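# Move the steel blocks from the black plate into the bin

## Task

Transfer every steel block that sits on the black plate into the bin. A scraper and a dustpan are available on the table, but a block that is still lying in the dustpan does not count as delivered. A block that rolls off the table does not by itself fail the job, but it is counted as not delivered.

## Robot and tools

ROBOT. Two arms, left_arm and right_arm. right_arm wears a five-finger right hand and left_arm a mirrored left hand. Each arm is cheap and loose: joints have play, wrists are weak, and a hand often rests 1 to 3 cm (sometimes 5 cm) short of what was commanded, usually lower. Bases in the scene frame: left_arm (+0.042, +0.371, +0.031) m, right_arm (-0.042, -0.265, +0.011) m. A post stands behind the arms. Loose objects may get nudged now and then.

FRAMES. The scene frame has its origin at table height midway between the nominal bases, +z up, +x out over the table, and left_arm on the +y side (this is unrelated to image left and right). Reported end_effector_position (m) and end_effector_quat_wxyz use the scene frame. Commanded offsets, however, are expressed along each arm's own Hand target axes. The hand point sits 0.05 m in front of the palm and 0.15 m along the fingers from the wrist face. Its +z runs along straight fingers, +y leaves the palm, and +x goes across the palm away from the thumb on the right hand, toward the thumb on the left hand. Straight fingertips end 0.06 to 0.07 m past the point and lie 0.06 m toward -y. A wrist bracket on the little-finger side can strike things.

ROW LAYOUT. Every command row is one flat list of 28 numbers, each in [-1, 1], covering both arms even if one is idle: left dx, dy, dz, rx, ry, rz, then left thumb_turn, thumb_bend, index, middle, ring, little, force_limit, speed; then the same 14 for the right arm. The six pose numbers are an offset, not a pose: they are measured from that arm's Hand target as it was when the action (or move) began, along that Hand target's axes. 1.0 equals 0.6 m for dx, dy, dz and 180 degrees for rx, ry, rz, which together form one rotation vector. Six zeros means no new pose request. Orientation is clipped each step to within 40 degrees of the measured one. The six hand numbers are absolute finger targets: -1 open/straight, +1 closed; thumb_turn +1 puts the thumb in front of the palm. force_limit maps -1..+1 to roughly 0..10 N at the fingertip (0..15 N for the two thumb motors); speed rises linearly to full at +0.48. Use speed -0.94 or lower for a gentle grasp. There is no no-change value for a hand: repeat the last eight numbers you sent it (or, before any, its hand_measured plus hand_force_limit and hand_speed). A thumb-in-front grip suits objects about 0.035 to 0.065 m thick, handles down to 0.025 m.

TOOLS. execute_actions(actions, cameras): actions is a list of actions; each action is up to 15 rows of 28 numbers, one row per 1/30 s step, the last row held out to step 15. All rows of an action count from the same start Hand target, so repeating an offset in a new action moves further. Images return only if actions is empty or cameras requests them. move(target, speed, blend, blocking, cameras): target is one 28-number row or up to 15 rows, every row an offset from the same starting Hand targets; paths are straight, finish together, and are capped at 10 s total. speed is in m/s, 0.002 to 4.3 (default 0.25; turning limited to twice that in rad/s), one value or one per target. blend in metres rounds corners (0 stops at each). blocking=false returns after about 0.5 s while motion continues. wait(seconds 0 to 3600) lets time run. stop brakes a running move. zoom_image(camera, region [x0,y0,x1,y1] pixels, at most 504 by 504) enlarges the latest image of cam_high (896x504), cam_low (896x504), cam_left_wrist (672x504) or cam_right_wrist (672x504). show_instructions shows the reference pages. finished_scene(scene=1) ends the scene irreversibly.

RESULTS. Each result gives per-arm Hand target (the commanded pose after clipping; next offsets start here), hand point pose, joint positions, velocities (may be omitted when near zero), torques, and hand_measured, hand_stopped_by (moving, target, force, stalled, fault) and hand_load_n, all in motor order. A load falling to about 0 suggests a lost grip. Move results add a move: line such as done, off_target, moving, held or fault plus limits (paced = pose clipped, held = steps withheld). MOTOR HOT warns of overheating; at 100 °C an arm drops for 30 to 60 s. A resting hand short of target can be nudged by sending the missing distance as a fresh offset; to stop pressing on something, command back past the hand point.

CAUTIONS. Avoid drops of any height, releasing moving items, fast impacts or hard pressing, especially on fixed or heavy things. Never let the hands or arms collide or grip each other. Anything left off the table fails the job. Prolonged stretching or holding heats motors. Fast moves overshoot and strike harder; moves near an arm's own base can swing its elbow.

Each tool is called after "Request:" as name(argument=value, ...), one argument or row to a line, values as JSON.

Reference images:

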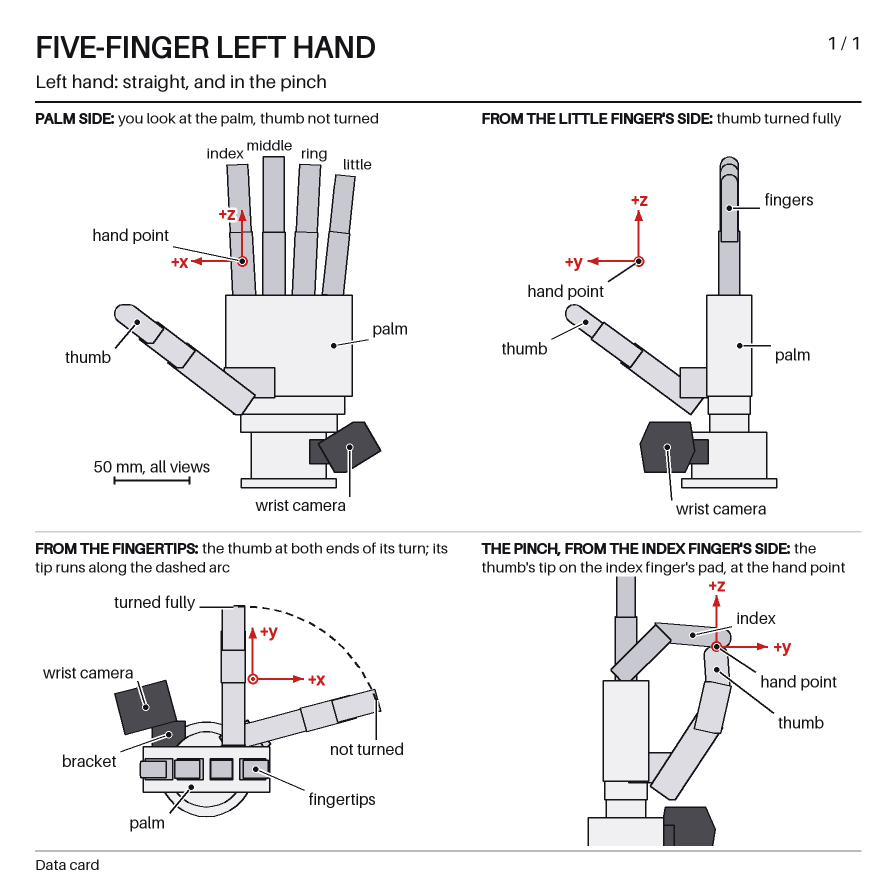

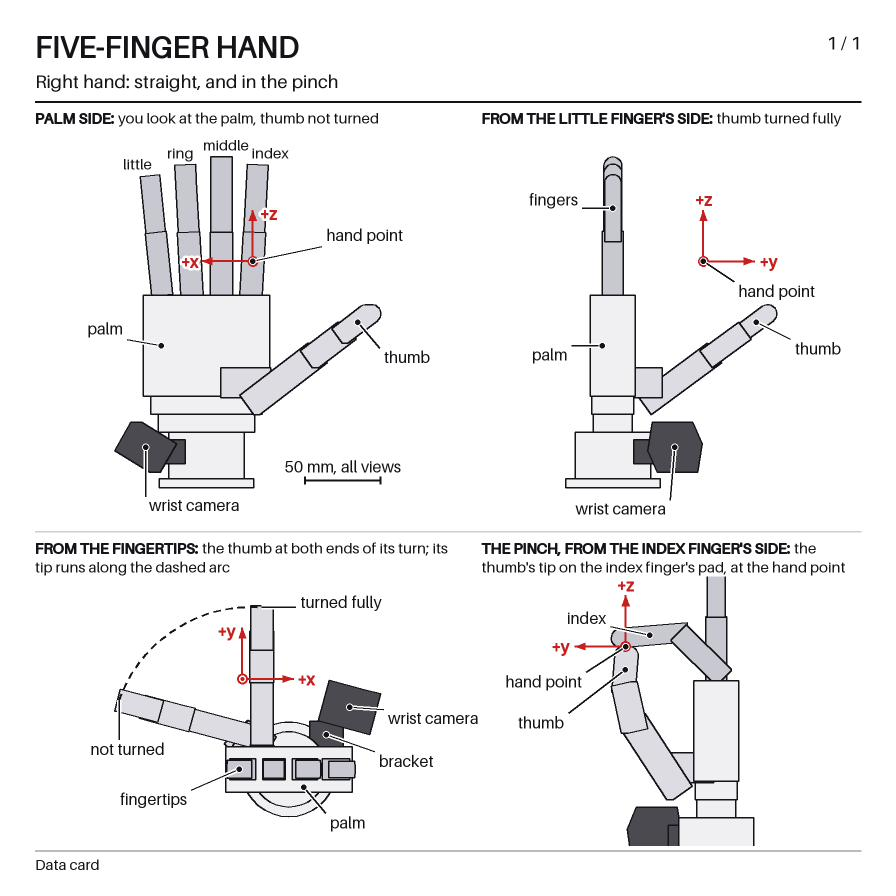

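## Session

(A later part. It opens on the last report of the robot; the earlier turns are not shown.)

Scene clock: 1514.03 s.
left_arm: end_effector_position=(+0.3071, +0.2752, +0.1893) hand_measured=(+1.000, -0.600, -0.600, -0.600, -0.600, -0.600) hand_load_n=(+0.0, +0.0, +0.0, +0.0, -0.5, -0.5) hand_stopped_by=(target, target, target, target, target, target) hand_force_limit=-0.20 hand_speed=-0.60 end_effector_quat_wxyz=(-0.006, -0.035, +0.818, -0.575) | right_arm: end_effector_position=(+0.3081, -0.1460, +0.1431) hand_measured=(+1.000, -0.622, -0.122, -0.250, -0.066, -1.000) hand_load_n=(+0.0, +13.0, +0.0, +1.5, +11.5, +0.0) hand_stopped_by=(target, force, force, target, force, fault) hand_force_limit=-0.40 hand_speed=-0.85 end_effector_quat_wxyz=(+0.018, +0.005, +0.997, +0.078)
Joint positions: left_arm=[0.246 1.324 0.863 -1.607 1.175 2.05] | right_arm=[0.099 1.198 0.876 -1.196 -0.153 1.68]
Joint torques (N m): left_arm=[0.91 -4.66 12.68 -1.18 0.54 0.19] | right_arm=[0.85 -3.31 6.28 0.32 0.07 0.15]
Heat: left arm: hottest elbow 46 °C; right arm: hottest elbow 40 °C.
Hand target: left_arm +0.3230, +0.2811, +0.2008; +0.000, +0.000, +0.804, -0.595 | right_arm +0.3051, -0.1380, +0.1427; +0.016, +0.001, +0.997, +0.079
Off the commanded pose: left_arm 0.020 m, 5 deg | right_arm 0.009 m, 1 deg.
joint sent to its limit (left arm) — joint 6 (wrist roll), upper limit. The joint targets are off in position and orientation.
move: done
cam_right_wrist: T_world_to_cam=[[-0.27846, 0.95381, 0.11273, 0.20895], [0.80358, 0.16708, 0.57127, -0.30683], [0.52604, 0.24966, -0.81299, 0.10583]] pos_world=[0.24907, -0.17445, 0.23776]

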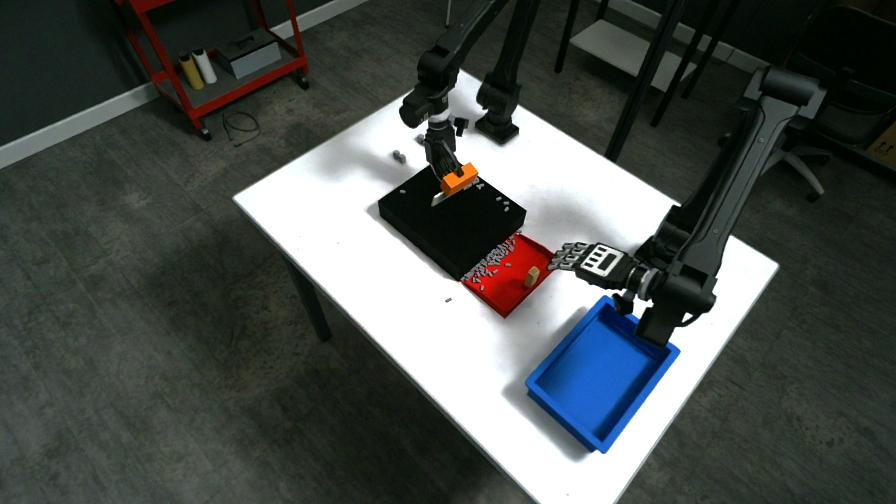

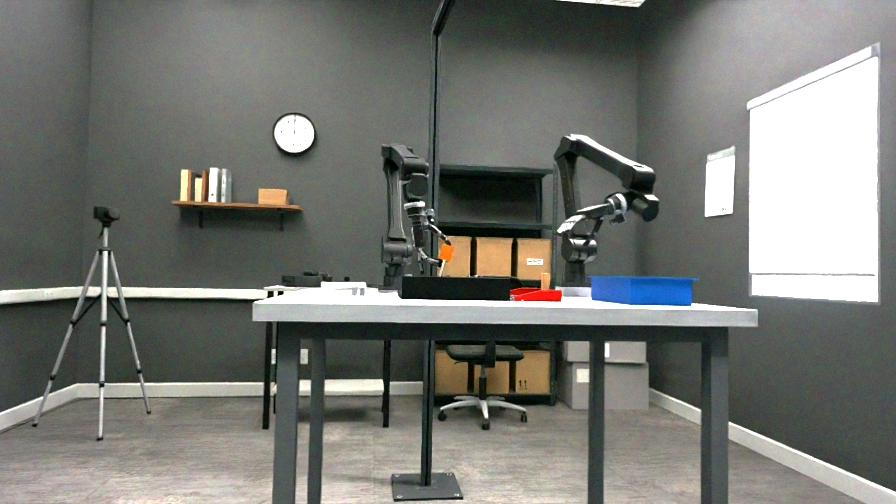

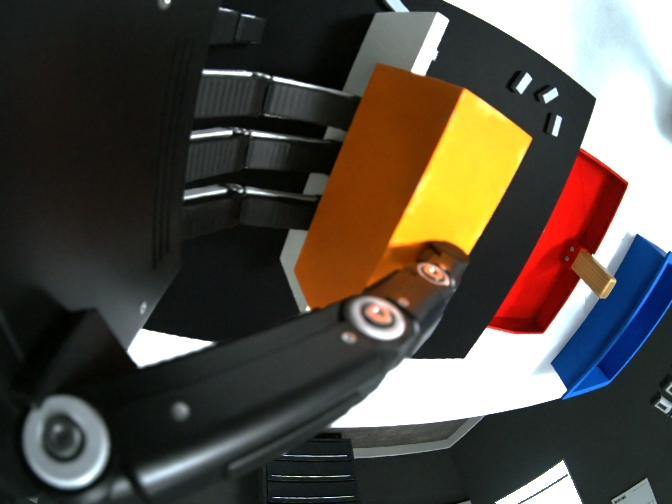

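Request:
move(
  target=[
    [0,0,0,0,0,0,1,-0.6,-0.6,-0.6,-0.6,-0.6,-0.2,-0.6, -0.003,0.0,-0.0988,0,0,0,1,0.1,0.0,-0.25,0.0,-1,-0.4,-0.85],
    [0,0,0,0,0,0,1,-0.6,-0.6,-0.6,-0.6,-0.6,-0.2,-0.6, -0.003,-0.23,-0.14,0,0,0,1,0.1,0.0,-0.25,0.0,-1,-0.4,-0.85],
  ],
  speed=0.12,
  blend=0.02,
  cameras=["cam_high","cam_left_wrist"],
)

Request:
zoom_image(
  camera="cam_high",
  region=[380, 120, 560, 300],
)

Request:
zoom_image(
  camera="cam_left_wrist",
  region=[120, 0, 420, 290],
)

Scene clock: 1536.73 s.
left_arm: end_effector_position=(+0.3071, +0.2752, +0.1893) hand_measured=(+1.000, -0.600, -0.600, -0.600, -0.600, -0.600) hand_load_n=(+0.0, +0.0, +0.0, +0.0, +0.0, +0.0) hand_stopped_by=(target, target, target, target, target, target) hand_force_limit=-0.20 hand_speed=-0.60 end_effector_quat_wxyz=(-0.006, -0.035, +0.818, -0.575) | right_arm: end_effector_position=(+0.2899, -0.2821, +0.1839) hand_measured=(+1.000, -0.622, -0.122, -0.250, -0.066, -1.000) hand_load_n=(+1.5, +9.0, +3.0, +2.0, +7.5, +0.0) hand_stopped_by=(target, force, force, target, force, fault) hand_force_limit=-0.40 hand_speed=-0.85 end_effector_quat_wxyz=(-0.009, +0.009, +0.997, +0.082)
Joint positions: left_arm=[0.246 1.324 0.863 -1.607 1.175 2.05] | right_arm=[-0.337 1.215 1.003 -1.429 -0.15 1.244]
Joint torques (N m): left_arm=[0.79 -4.6 12.72 -1.25 0.54 0.2] | right_arm=[-1.79 -3.37 10.44 -0.38 -0.22 -0.1]
Heat: left arm: hottest elbow 46 °C; right arm: hottest elbow 41 °C.
Hand target: left_arm +0.3230, +0.2811, +0.2008; +0.000, +0.000, +0.804, -0.595 | right_arm +0.3044, -0.2875, +0.2039; +0.016, +0.001, +0.997, +0.079
Off the commanded pose: left_arm 0.020 m, 5 deg | right_arm 0.025 m, 3 deg.
joint sent to its limit (left arm) — joint 6 (wrist roll), upper limit. The joint targets are off in position and orientation.
move: off_target (right_arm)
cam_left_wrist: T_world_to_cam=[[-0.16723, -0.37667, 0.91113, -0.01656], [-0.85348, 0.51795, 0.05748, 0.10432], [-0.49357, -0.76801, -0.4081, 0.55647]] pos_world=[0.36092, 0.3671, 0.23619]

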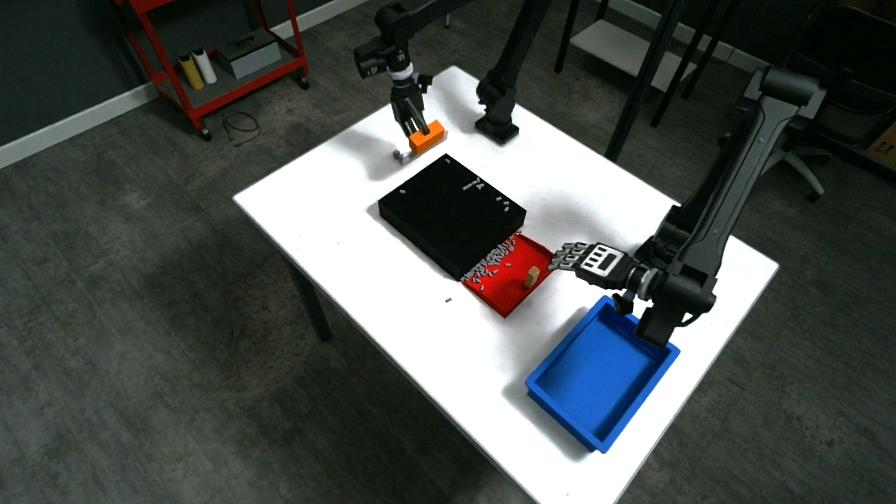

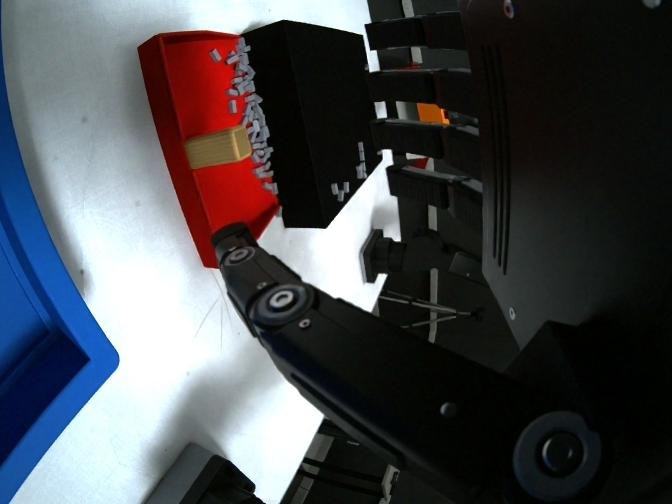

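Scaled by 2.800.

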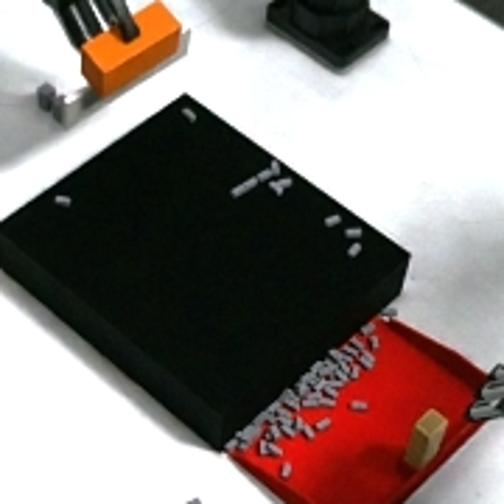

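Scaled by 1.680 from the camera's image (finer frame: 960x720).

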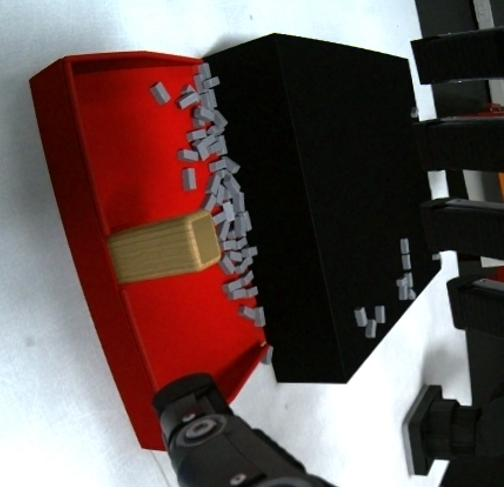

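Request:
move(
  target=[
    [-0.0033,0.0805,0.1972,0,0,0,1,-0.7,-0.6,-0.6,-0.6,-0.6,-0.2,-0.5, 0,0,0,0,0,0,1,0.1,0.0,-0.25,0.0,-1,-0.4,-0.85],
  ],
  speed=0.15,
)

Request:
move(
  target=[
    [0,0.0765,0.021,0,0,0,1,-0.7,-0.6,-0.6,-0.6,-0.6,-0.2,-0.5, 0,0,0,0,0,0,1,0.1,0.0,-0.25,0.0,-1,-0.4,-0.85],
  ],
  speed=0.08,
  cameras=["cam_high","cam_left_wrist"],
)

Scene clock: 1546.97 s.
left_arm: end_effector_position=(+0.3224, +0.1831, +0.1144) hand_measured=(+1.000, -0.700, -0.600, -0.600, -0.600, -0.600) hand_load_n=(+0.0, +0.0, +0.0, +0.0, +0.0, +0.0) hand_stopped_by=(target, target, target, target, target, target) hand_force_limit=-0.20 hand_speed=-0.50 end_effector_quat_wxyz=(-0.009, -0.004, +0.804, -0.594) | right_arm: end_effector_position=(+0.2899, -0.2821, +0.1839) hand_measured=(+1.000, -0.622, -0.122, -0.250, -0.066, -1.000) hand_load_n=(+1.5, +9.0, +3.0, +2.5, +7.5, +0.0) hand_stopped_by=(target, force, force, target, force, fault) hand_force_limit=-0.40 hand_speed=-0.85 end_effector_quat_wxyz=(-0.009, +0.009, +0.997, +0.082)
Joint positions: left_arm=[-0.045 1.361 0.666 -0.71 1.268 1.377] | right_arm=[-0.337 1.215 1.003 -1.429 -0.15 1.244]
Joint torques (N m): left_arm=[0.32 -7.82 7.76 0.99 0.64 -0.04] | right_arm=[-1.9 -3.37 10.45 -0.42 -0.21 -0.1]
Heat: left arm: hottest elbow 45 °C; right arm: hottest elbow 42 °C.
Hand target: left_arm +0.3250, +0.1820, +0.1201; +0.000, +0.000, +0.804, -0.595 | right_arm +0.3044, -0.2875, +0.2039; +0.016, +0.001, +0.997, +0.079
Off the commanded pose: left_arm 0.006 m, 1 deg | right_arm 0.025 m, 3 deg.
move: done

Scene clock: 1548.40 s.
left_arm: end_effector_position=(+0.3215, +0.1831, +0.0746) hand_measured=(+1.000, -0.700, -0.600, -0.600, -0.600, -0.600) hand_load_n=(+0.0, +0.0, +0.0, +0.0, -0.5, +0.0) hand_stopped_by=(target, target, target, target, target, target) hand_force_limit=-0.20 hand_speed=-0.50 end_effector_quat_wxyz=(-0.003, +0.000, +0.804, -0.594) | right_arm: end_effector_position=(+0.2899, -0.2821, +0.1839) hand_measured=(+1.000, -0.622, -0.122, -0.250, -0.066, -1.000) hand_load_n=(+1.5, +9.0, +3.0, +2.0, +7.0, +0.0) hand_stopped_by=(target, force, force, target, force, fault) hand_force_limit=-0.40 hand_speed=-0.85 end_effector_quat_wxyz=(-0.009, +0.009, +0.997, +0.082)
Joint positions: left_arm=[-0.045 1.45 0.613 -0.553 1.268 1.377] | right_arm=[-0.337 1.215 1.003 -1.429 -0.15 1.244]
Joint torques (N m): left_arm=[0.67 -5.54 6.89 1.06 0.67 0.06] | right_arm=[-1.85 -3.37 10.44 -0.39 -0.21 -0.11]
Heat: left arm: hottest elbow 45 °C; right arm: hottest elbow 42 °C.
Hand target: left_arm +0.3250, +0.1834, +0.0725; +0.000, +0.000, +0.804, -0.595 | right_arm +0.3044, -0.2875, +0.2039; +0.016, +0.001, +0.997, +0.079
Off the commanded pose: left_arm 0.004 m, 0 deg | right_arm 0.025 m, 3 deg.
move: done
cam_left_wrist: T_world_to_cam=[[-0.22777, -0.32242, 0.91878, 0.06462], [-0.82576, 0.56398, -0.00679, 0.15831], [-0.51599, -0.76024, -0.3947, 0.45083]] pos_world=[0.37806, 0.2743, 0.11965]

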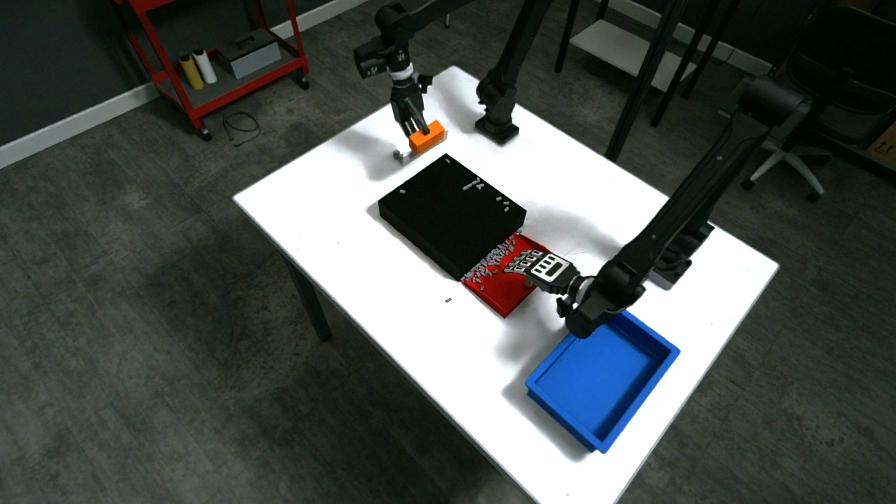

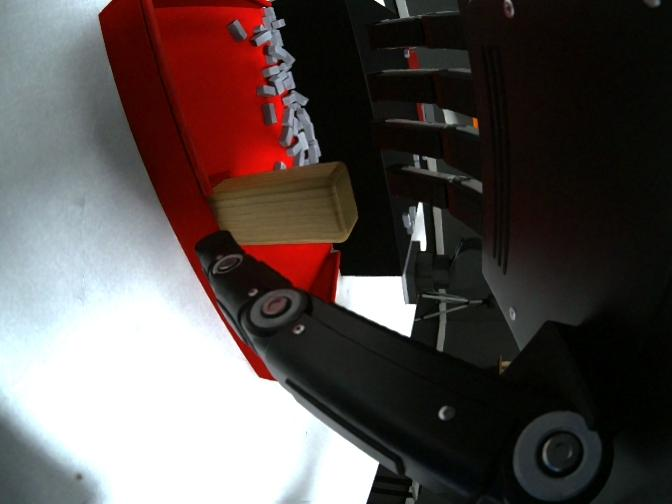

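Request:
move(
  target=[
    [0.0067,0.0297,0.0082,0,0,0,1,-0.7,-0.6,-0.6,-0.6,-0.6,-0.2,-0.5, 0,0,0,0,0,0,1,0.1,0.0,-0.25,0.0,-1,-0.4,-0.85],
    [0.0067,0.0297,0.0082,0,0,0,1,-0.35,-0.12,-0.16,-0.6,-0.6,-0.3,-0.6, 0,0,0,0,0,0,1,0.1,0.0,-0.25,0.0,-1,-0.4,-0.85],
  ],
  speed=0.08,
  cameras=["cam_left_wrist"],
)

Scene clock: 1554.33 s.
left_arm: end_effector_position=(+0.3171, +0.1833, +0.0561) hand_measured=(+1.000, -0.350, -0.120, -0.160, -0.600, -0.600) hand_load_n=(+0.5, +0.5, +0.0, +0.0, +0.0, +0.0) hand_stopped_by=(target, target, target, target, target, target) hand_force_limit=-0.30 hand_speed=-0.60 end_effector_quat_wxyz=(-0.006, -0.002, +0.804, -0.594) | right_arm: end_effector_position=(+0.2899, -0.2821, +0.1839) hand_measured=(+1.000, -0.622, -0.122, -0.250, -0.066, -1.000) hand_load_n=(+1.5, +9.0, +3.0, +2.0, +7.5, +0.0) hand_stopped_by=(target, force, force, target, force, fault) hand_force_limit=-0.40 hand_speed=-0.85 end_effector_quat_wxyz=(-0.009, +0.009, +0.997, +0.082)
Joint positions: left_arm=[-0.045 1.495 0.587 -0.486 1.268 1.373] | right_arm=[-0.337 1.215 1.003 -1.429 -0.15 1.244]
Joint torques (N m): left_arm=[0.38 -5.89 6.39 1.07 0.65 0.09] | right_arm=[-1.79 -3.25 10.41 -0.4 -0.22 -0.1]
Heat: left arm: hottest elbow 44 °C; right arm: hottest elbow 42 °C.
Hand target: left_arm +0.3209, +0.1838, +0.0540; +0.000, +0.000, +0.804, -0.595 | right_arm +0.3044, -0.2875, +0.2039; +0.016, +0.001, +0.997, +0.079
Off the commanded pose: left_arm 0.004 m, 1 deg | right_arm 0.025 m, 3 deg.
move: done
cam_left_wrist: T_world_to_cam=[[-0.22197, -0.32282, 0.92006, 0.07891], [-0.82627, 0.56328, -0.00171, 0.15447], [-0.5177, -0.7606, -0.39177, 0.4418]] pos_world=[0.37387, 0.2745, 0.10075]

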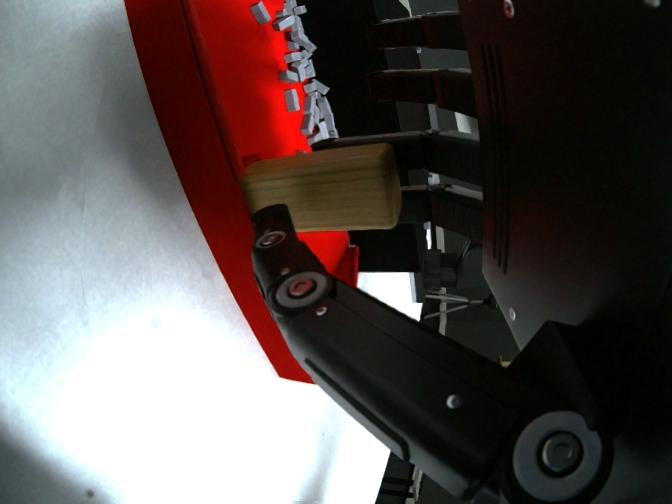

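Good alignment. Now grip firmly.

Request:
move(
  target=[
    [0,0,0,0,0,0,1,0.4,-0.12,-0.16,-0.6,-0.6,0.1,-0.85, 0,0,0,0,0,0,1,0.1,0.0,-0.25,0.0,-1,-0.4,-0.85],
  ],
  speed=0.06,
)

Request:
move(
  target=[
    [0,0,0,0,0,0,1,0.4,-0.12,0.1,-0.6,-0.6,-0.1,-0.85, 0,0,0,0,0,0,1,0.1,0.0,-0.25,0.0,-1,-0.4,-0.85],
  ],
  speed=0.06,
  cameras=["cam_left_wrist"],
)

Scene clock: 1565.70 s.
left_arm: end_effector_position=(+0.3170, +0.1852, +0.0557) hand_measured=(+1.000, +0.060, -0.120, -0.160, -0.600, -0.600) hand_load_n=(+0.5, +8.0, +4.5, +0.0, +0.0, +0.0) hand_stopped_by=(target, force, target, target, target, target) hand_force_limit=0.10 hand_speed=-0.85 end_effector_quat_wxyz=(-0.007, -0.009, +0.805, -0.594) | right_arm: end_effector_position=(+0.2899, -0.2821, +0.1839) hand_measured=(+1.000, -0.622, -0.122, -0.250, -0.066, -1.000) hand_load_n=(+1.5, +9.0, +3.0, +2.0, +7.5, +0.0) hand_stopped_by=(target, force, force, target, force, fault) hand_force_limit=-0.40 hand_speed=-0.85 end_effector_quat_wxyz=(-0.009, +0.009, +0.997, +0.082)
Joint positions: left_arm=[-0.039 1.495 0.585 -0.486 1.267 1.364] | right_arm=[-0.337 1.215 1.003 -1.429 -0.15 1.244]
Joint torques (N m): left_arm=[0.67 -5.95 6.39 1.05 0.74 0.08] | right_arm=[-1.79 -3.37 10.44 -0.38 -0.22 -0.1]
Heat: left arm: hottest elbow 41 °C; right arm: hottest elbow 43 °C.
Hand target: left_arm +0.3209, +0.1838, +0.0540; +0.000, +0.000, +0.804, -0.595 | right_arm +0.3044, -0.2875, +0.2039; +0.016, +0.001, +0.997, +0.079
Off the commanded pose: left_arm 0.004 m, 1 deg | right_arm 0.025 m, 3 deg.
move: done

Scene clock: 1566.50 s.
left_arm: end_effector_position=(+0.3173, +0.1851, +0.0557) hand_measured=(+1.000, +0.060, -0.120, -0.122, -0.600, -0.600) hand_load_n=(+0.5, +9.0, +2.5, +5.0, +0.0, +0.0) hand_stopped_by=(target, force, target, force, target, target) hand_force_limit=-0.10 hand_speed=-0.85 end_effector_quat_wxyz=(-0.006, -0.008, +0.805, -0.594) | right_arm: end_effector_position=(+0.2899, -0.2821, +0.1839) hand_measured=(+1.000, -0.622, -0.122, -0.250, -0.066, -1.000) hand_load_n=(+1.5, +9.0, +3.0, +2.0, +7.5, +0.0) hand_stopped_by=(target, force, force, target, force, fault) hand_force_limit=-0.40 hand_speed=-0.85 end_effector_quat_wxyz=(-0.009, +0.009, +0.997, +0.082)
Joint positions: left_arm=[-0.039 1.495 0.585 -0.484 1.267 1.364] | right_arm=[-0.337 1.215 1.003 -1.429 -0.15 1.244]
Joint torques (N m): left_arm=[0.38 -5.95 6.45 1.01 0.75 0.08] | right_arm=[-1.9 -3.43 10.44 -0.4 -0.22 -0.11]
Heat: left arm: hottest elbow 41 °C; right arm: hottest elbow 43 °C.
Hand target: left_arm +0.3209, +0.1838, +0.0540; +0.000, +0.000, +0.804, -0.595 | right_arm +0.3044, -0.2875, +0.2039; +0.016, +0.001, +0.997, +0.079
Off the commanded pose: left_arm 0.004 m, 1 deg | right_arm 0.025 m, 3 deg.
move: done
cam_left_wrist: T_world_to_cam=[[-0.21098, -0.32623, 0.92144, 0.07695], [-0.83137, 0.55568, 0.00637, 0.1562], [-0.5141, -0.76472, -0.38846, 0.44264]] pos_world=[0.37366, 0.2768, 0.10005]

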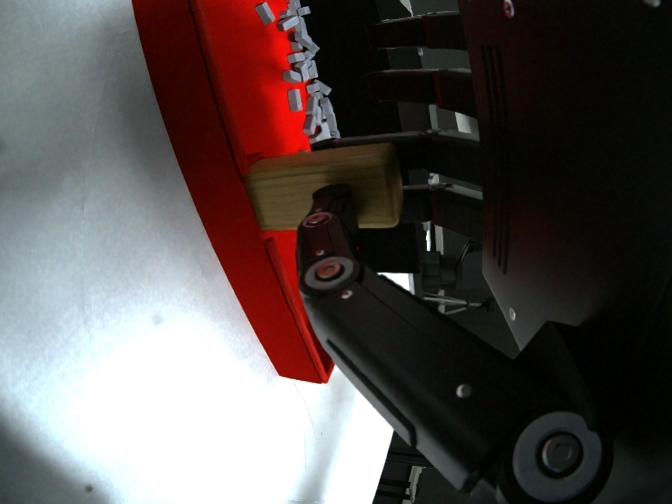

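Request:
move(
  target=[
    [0,0,0,0,0,0,1,0.5,-0.12,0.1,-0.6,-0.6,0.45,-0.88, 0,0,0,0,0,0,1,0.1,0.0,-0.25,0.0,-1,-0.4,-0.85],
  ],
  speed=0.06,
)

Request:
move(
  target=[
    [0,-0.0133,-0.025,0.0556,0,0,1,0.5,-0.12,0.1,-0.6,-0.6,0.45,-0.88, 0,0,0,0,0,0,1,0.1,0.0,-0.25,0.0,-1,-0.4,-0.85],
  ],
  speed=0.04,
  cameras=["cam_left_wrist","cam_high","cam_low"],
)

Request:
zoom_image(
  camera="cam_low",
  region=[480, 200, 620, 310],
)

Request:
zoom_image(
  camera="cam_high",
  region=[430, 180, 610, 360],
)

Scene clock: 1574.03 s.
left_arm: end_effector_position=(+0.3173, +0.1851, +0.0557) hand_measured=(+1.000, +0.064, -0.120, -0.122, -0.600, -0.600) hand_load_n=(+1.0, +10.5, +2.5, +5.5, +0.0, +0.0) hand_stopped_by=(target, force, target, force, target, target) hand_force_limit=0.45 hand_speed=-0.88 end_effector_quat_wxyz=(-0.006, -0.008, +0.805, -0.594) | right_arm: end_effector_position=(+0.2899, -0.2821, +0.1839) hand_measured=(+1.000, -0.622, -0.122, -0.250, -0.066, -1.000) hand_load_n=(+1.5, +9.0, +3.0, +2.0, +7.5, +0.0) hand_stopped_by=(target, force, force, target, force, fault) hand_force_limit=-0.40 hand_speed=-0.85 end_effector_quat_wxyz=(-0.009, +0.009, +0.997, +0.082)
Joint positions: left_arm=[-0.039 1.495 0.585 -0.484 1.267 1.364] | right_arm=[-0.337 1.215 1.003 -1.429 -0.15 1.244]
Joint torques (N m): left_arm=[0.38 -5.83 6.42 1.03 0.74 0.09] | right_arm=[-1.85 -3.37 10.47 -0.4 -0.22 -0.11]
Heat: left arm: hottest elbow 40 °C; right arm: hottest elbow 44 °C.
Hand target: left_arm +0.3209, +0.1838, +0.0540; +0.000, +0.000, +0.804, -0.595 | right_arm +0.3044, -0.2875, +0.2039; +0.016, +0.001, +0.997, +0.079
Off the commanded pose: left_arm 0.004 m, 1 deg | right_arm 0.025 m, 3 deg.
move: done

Scene clock: 1577.30 s.
left_arm: end_effector_position=(+0.3050, +0.1976, +0.0547) hand_measured=(+1.000, +0.064, -0.120, -0.122, -0.600, -0.600) hand_load_n=(+2.0, +7.5, +5.5, +8.0, +0.0, +0.0) hand_stopped_by=(target, force, target, force, target, target) hand_force_limit=0.45 hand_speed=-0.88 end_effector_quat_wxyz=(-0.006, -0.008, +0.760, -0.649) | right_arm: end_effector_position=(+0.2899, -0.2821, +0.1839) hand_measured=(+1.000, -0.622, -0.122, -0.250, -0.066, -1.000) hand_load_n=(+1.5, +9.0, +3.0, +2.0, +7.5, +0.0) hand_stopped_by=(target, force, force, target, force, fault) hand_force_limit=-0.40 hand_speed=-0.85 end_effector_quat_wxyz=(-0.009, +0.009, +0.997, +0.082)
Joint positions: left_arm=[0.05 1.605 0.606 -0.768 1.411 1.749] | right_arm=[-0.337 1.215 1.003 -1.429 -0.15 1.244]
Joint torques (N m): left_arm=[1.2 -6.42 8.4 -0.75 1.95 0.18] | right_arm=[-1.85 -3.37 10.44 -0.4 -0.22 -0.09]
Heat: left arm: hottest elbow 40 °C; right arm: hottest elbow 44 °C.
Hand target: left_arm +0.3209, +0.1959, +0.0660; +0.000, +0.000, +0.749, -0.663 | right_arm +0.3044, -0.2875, +0.2039; +0.016, +0.001, +0.997, +0.079
Off the commanded pose: left_arm 0.020 m, 2 deg | right_arm 0.025 m, 3 deg.
move: off_target (left_arm)
cam_left_wrist: T_world_to_cam=[[-0.21192, -0.19259, 0.95812, 0.05118], [-0.83242, 0.54922, -0.07372, 0.14503], [-0.51203, -0.81318, -0.2767, 0.44818]] pos_world=[0.36106, 0.29465, 0.08567]
Images, in order (width x height): cam_high 896x504, cam_low 896x504, cam_left_wrist 672x504.

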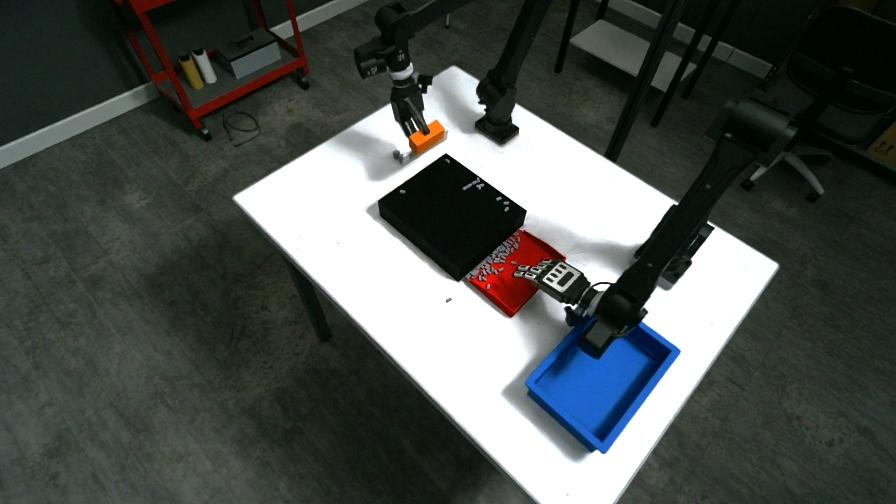

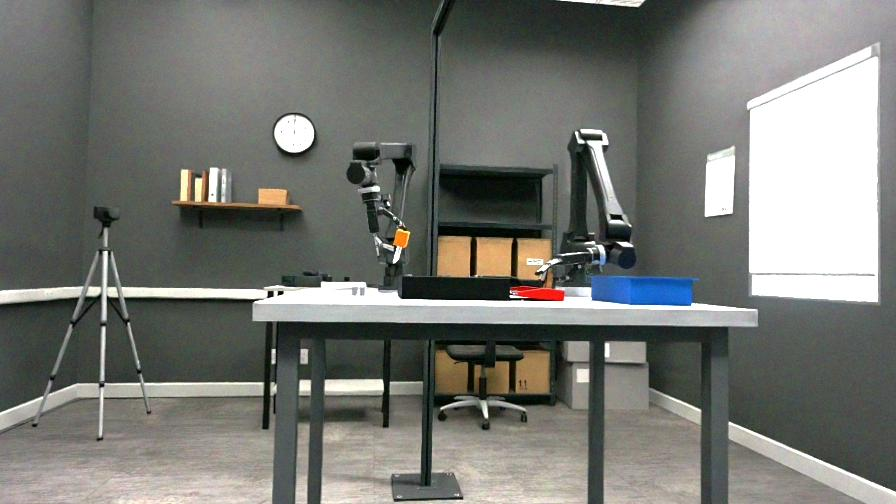

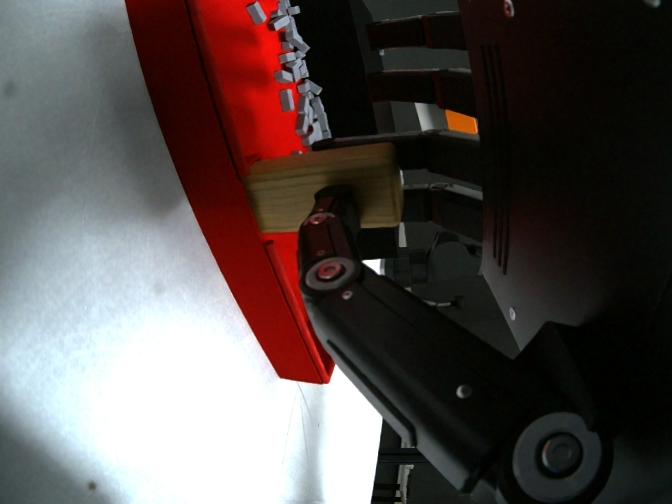

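Scaled by 3.600.

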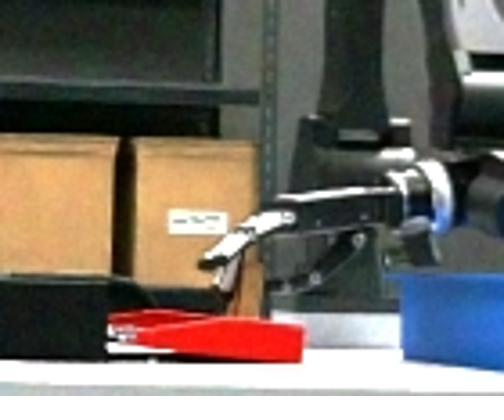

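Scaled by 2.800.

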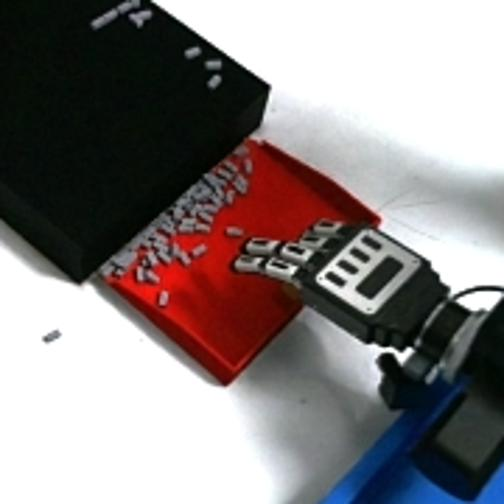

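Request:
move(
  target=[
    [0,-0.2297,-0.045,0,0,0,1,0.5,-0.12,0.1,-0.6,-0.6,0.45,-0.88, 0,0,0,0,0,0,1,0.1,0.0,-0.25,0.0,-1,-0.4,-0.85],
  ],
  speed=0.06,
  cameras=["cam_left_wrist","cam_high","cam_low"],
)

Request:
zoom_image(
  camera="cam_low",
  region=[480, 190, 620, 310],
)

Request:
zoom_image(
  camera="cam_high",
  region=[430, 150, 630, 350],
)

Scene clock: 1632.80 s.
left_arm: end_effector_position=(+0.2962, +0.2035, +0.1783) hand_measured=(+1.000, +0.064, -0.120, -0.122, -0.600, -0.600) hand_load_n=(+2.0, +10.5, +5.5, +8.0, +0.0, +0.0) hand_stopped_by=(target, force, target, force, target, target) hand_force_limit=0.45 hand_speed=-0.88 end_effector_quat_wxyz=(-0.030, -0.012, +0.755, -0.655) | right_arm: end_effector_position=(+0.2899, -0.2821, +0.1839) hand_measured=(+1.000, -0.622, -0.122, -0.250, -0.066, -1.000) hand_load_n=(+1.5, +9.0, +3.0, +2.0, +7.5, +0.0) hand_stopped_by=(target, force, force, target, force, fault) hand_force_limit=-0.40 hand_speed=-0.85 end_effector_quat_wxyz=(-0.009, +0.009, +0.997, +0.082)
Joint positions: left_arm=[0.071 1.389 0.777 -1.495 1.406 2.051] | right_arm=[-0.337 1.215 1.003 -1.429 -0.15 1.244]
Joint torques (N m): left_arm=[1.55 -7.53 13.61 -1.72 1.53 0.13] | right_arm=[-1.9 -3.31 10.47 -0.4 -0.22 -0.11]
Heat: left arm: hottest elbow 39 °C; right arm: hottest elbow 46 °C.
Hand target: left_arm +0.3210, +0.2060, +0.2061; +0.000, +0.000, +0.749, -0.663 | right_arm +0.3044, -0.2875, +0.2039; +0.016, +0.001, +0.997, +0.079
Off the commanded pose: left_arm 0.037 m, 4 deg | right_arm 0.025 m, 3 deg.
move: off_target (left_arm)
cam_left_wrist: T_world_to_cam=[[-0.17643, -0.17316, 0.96896, -0.08438], [-0.82059, 0.56954, -0.04763, 0.13131], [-0.54361, -0.80352, -0.24258, 0.48405]] pos_world=[0.356, 0.29954, 0.20543]
Images, in order (width x height): cam_high 896x504, cam_low 896x504, cam_left_wrist 672x504.

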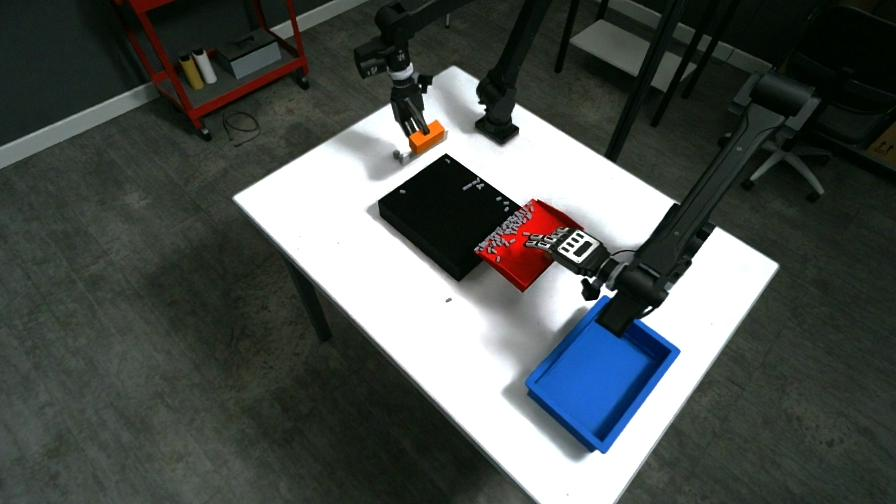

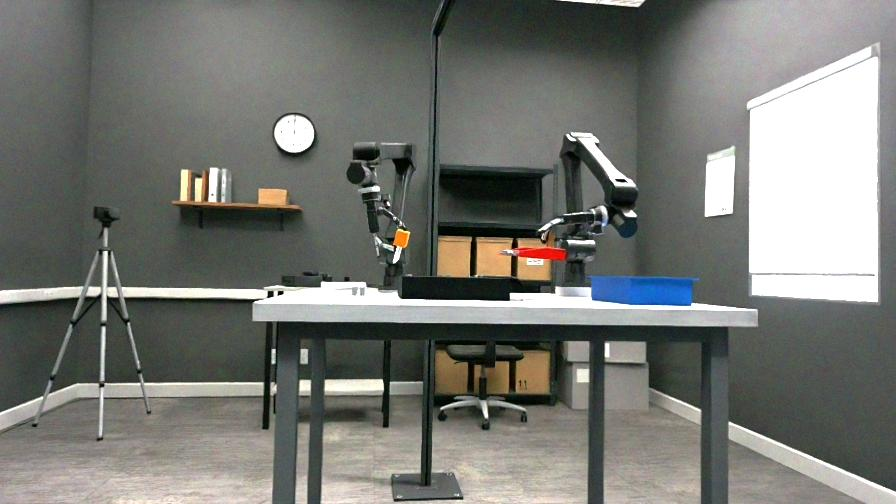

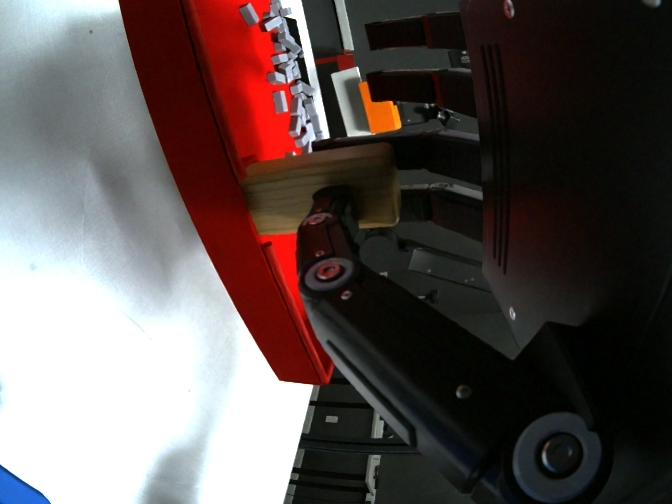

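Scaled by 3.600.

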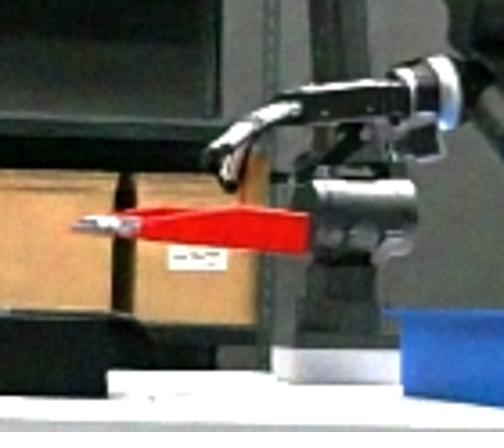

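Scaled by 2.520.

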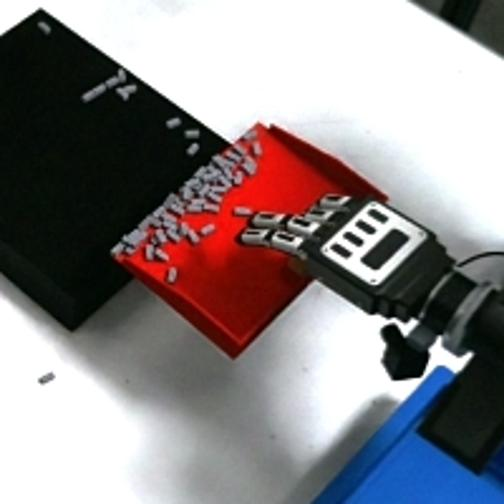

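Request:
execute_actions(
  actions=[],
)

Scene clock: 1649.63 s.
left_arm: end_effector_position=(+0.2962, +0.2035, +0.1783) hand_measured=(+1.000, +0.064, -0.120, -0.122, -0.600, -0.600) hand_load_n=(+1.5, +10.5, +5.5, +8.0, +0.0, +0.0) hand_stopped_by=(target, force, target, force, target, target) hand_force_limit=0.45 hand_speed=-0.88 end_effector_quat_wxyz=(-0.030, -0.012, +0.755, -0.655) | right_arm: end_effector_position=(+0.2899, -0.2821, +0.1839) hand_measured=(+1.000, -0.622, -0.122, -0.250, -0.066, -1.000) hand_load_n=(+1.5, +9.0, +3.0, +2.0, +7.0, +0.0) hand_stopped_by=(target, force, force, target, force, fault) hand_force_limit=-0.40 hand_speed=-0.85 end_effector_quat_wxyz=(-0.009, +0.009, +0.997, +0.082)
Joint positions: left_arm=[0.071 1.389 0.777 -1.495 1.406 2.051] | right_arm=[-0.337 1.215 1.003 -1.429 -0.15 1.244]
Joint velocities: within noise
Joint torques (N m): left_arm=[1.38 -7.82 13.61 -1.68 1.53 0.14] | right_arm=[-1.85 -3.37 10.45 -0.42 -0.22 -0.11]
Heat: left arm: hottest elbow 39 °C; right arm: hottest elbow 47 °C.
Hand target: left_arm +0.3210, +0.2060, +0.2061; +0.000, +0.000, +0.749, -0.663 | right_arm +0.3044, -0.2875, +0.2039; +0.016, +0.001, +0.997, +0.079
Off the commanded pose: left_arm 0.037 m, 4 deg | right_arm 0.025 m, 3 deg.
camera_calibration:
cam_left_wrist: T_world_to_cam=[[-0.17643, -0.17316, 0.96896, -0.08438], [-0.82059, 0.56954, -0.04763, 0.13131], [-0.54361, -0.80352, -0.24258, 0.48405]] pos_world=[0.356, 0.29954, 0.20543]
cam_right_wrist: T_world_to_cam=[[-0.26709, 0.95423, 0.13456, 0.32188], [0.8342, 0.15903, 0.52803, -0.29592], [0.48247, 0.25328, -0.83849, 0.20089]] pos_world=[0.2359, -0.31097, 0.28139]

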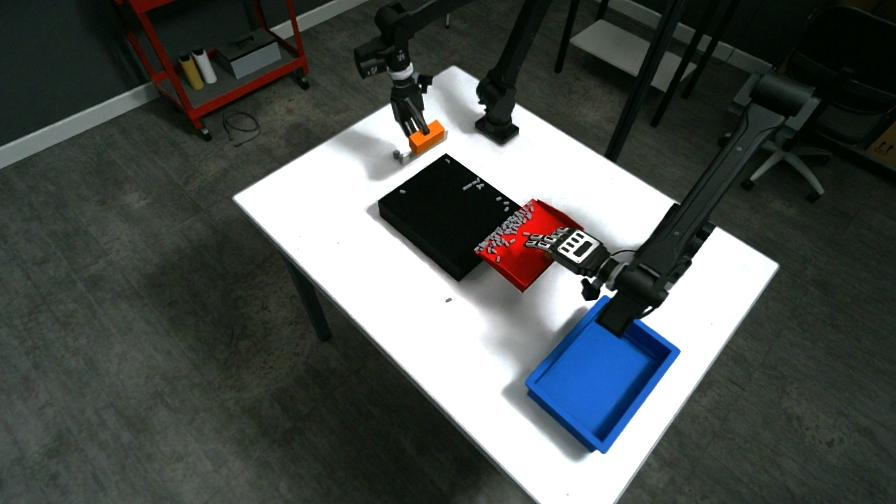

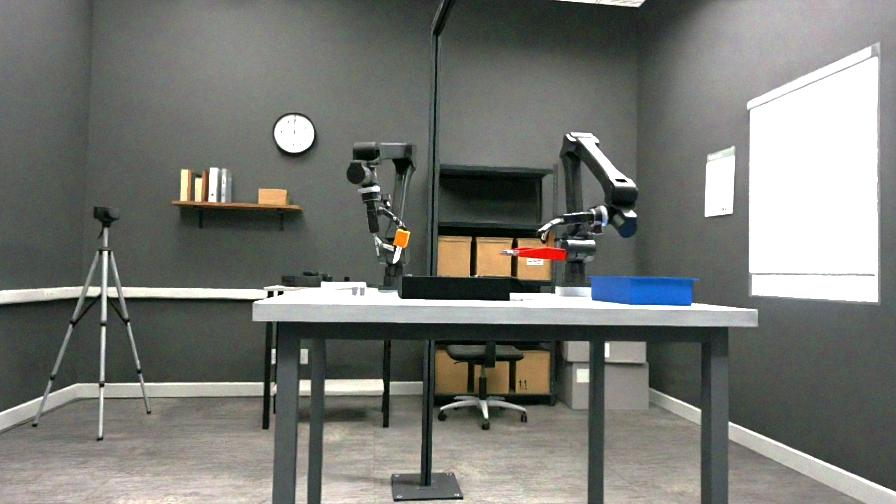

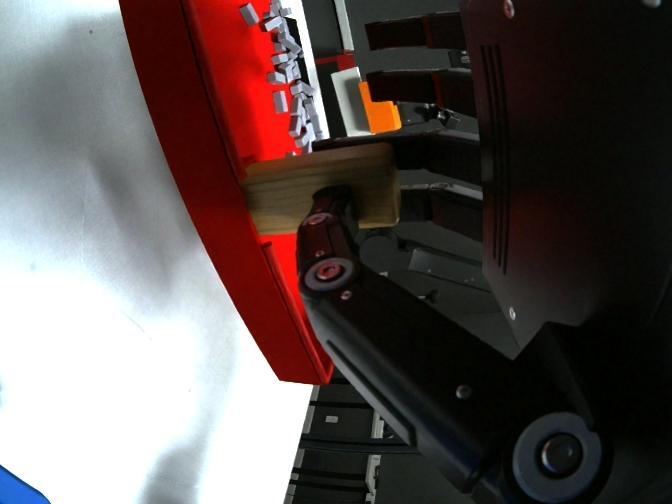

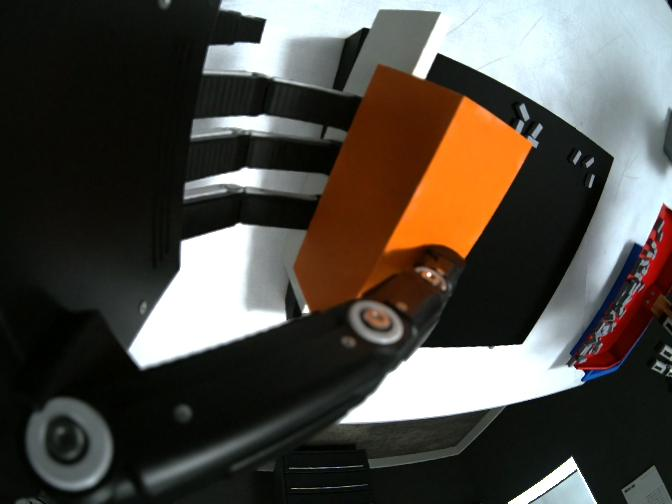

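Request:
move(
  target=[
    [-0.0733,-0.0095,-0.2238,-0.0164,-0.1374,-0.0205,1,0.5,-0.12,0.1,-0.6,-0.6,0.45,-0.88,0,0,0,0,0,0,1,0.1,0.0,-0.25,0.0,-1,-0.4,-0.85],
  ],
  speed=0.07,
  cameras=["cam_high","cam_left_wrist"],
)

Scene clock: 1726.33 s.
left_arm: end_effector_position=(+0.3425, +0.3270, +0.1940) hand_measured=(+1.000, +0.064, -0.120, -0.122, -0.600, -0.600) hand_load_n=(+2.0, +10.5, +5.5, +8.0, +0.0, +0.0) hand_stopped_by=(target, force, target, force, target, target) hand_force_limit=0.45 hand_speed=-0.88 end_effector_quat_wxyz=(+0.100, -0.181, +0.749, -0.629) | right_arm: end_effector_position=(+0.2899, -0.2821, +0.1839) hand_measured=(+1.000, -0.622, -0.122, -0.250, -0.066, -1.000) hand_load_n=(+1.5, +9.0, +3.0, +2.0, +7.5, +0.0) hand_stopped_by=(target, force, force, target, force, fault) hand_force_limit=-0.40 hand_speed=-0.85 end_effector_quat_wxyz=(-0.009, +0.009, +0.997, +0.082)
Joint positions: left_arm=[0.493 1.324 0.803 -1.454 1.365 1.903] | right_arm=[-0.337 1.215 1.003 -1.429 -0.15 1.244]
Joint torques (N m): left_arm=[1.32 -8.7 14.56 -0.27 1.59 -0.12] | right_arm=[-1.85 -3.43 10.43 -0.4 -0.21 -0.1]
Heat: left arm: hottest elbow 42 °C; right arm: hottest elbow 48 °C.
Hand target: left_arm +0.3649, +0.3386, +0.2280; +0.139, -0.166, +0.748, -0.628 | right_arm +0.3044, -0.2875, +0.2039; +0.016, +0.001, +0.997, +0.079
Off the commanded pose: left_arm 0.042 m, 5 deg | right_arm 0.025 m, 3 deg.
move: off_target (left_arm)
cam_left_wrist: T_world_to_cam=[[-0.05456, -0.26651, 0.96229, -0.07989], [-0.98383, 0.179, -0.00621, 0.27521], [-0.17059, -0.94707, -0.27197, 0.53716]] pos_world=[0.35804, 0.43817, 0.22468]

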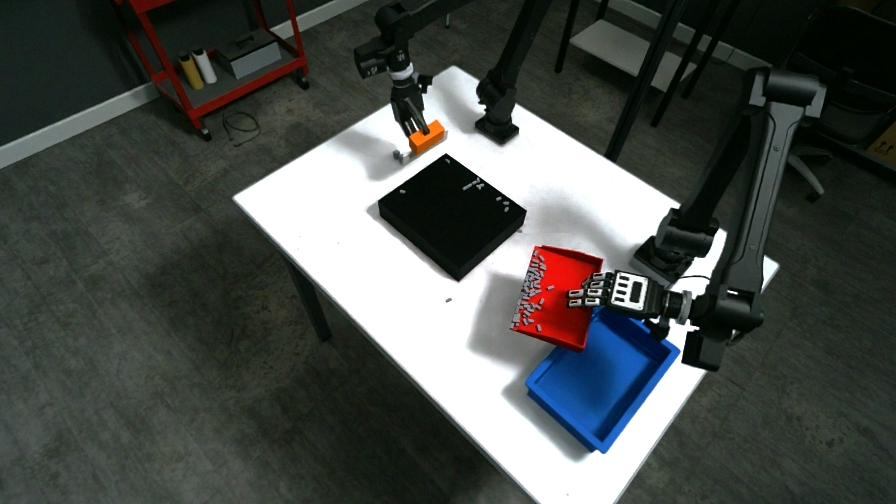

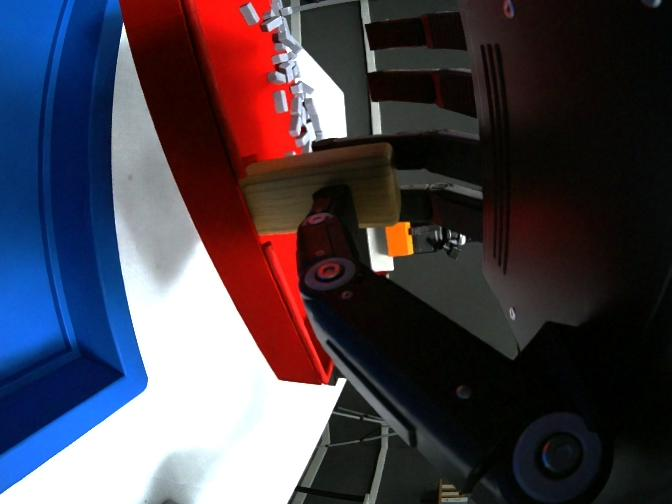

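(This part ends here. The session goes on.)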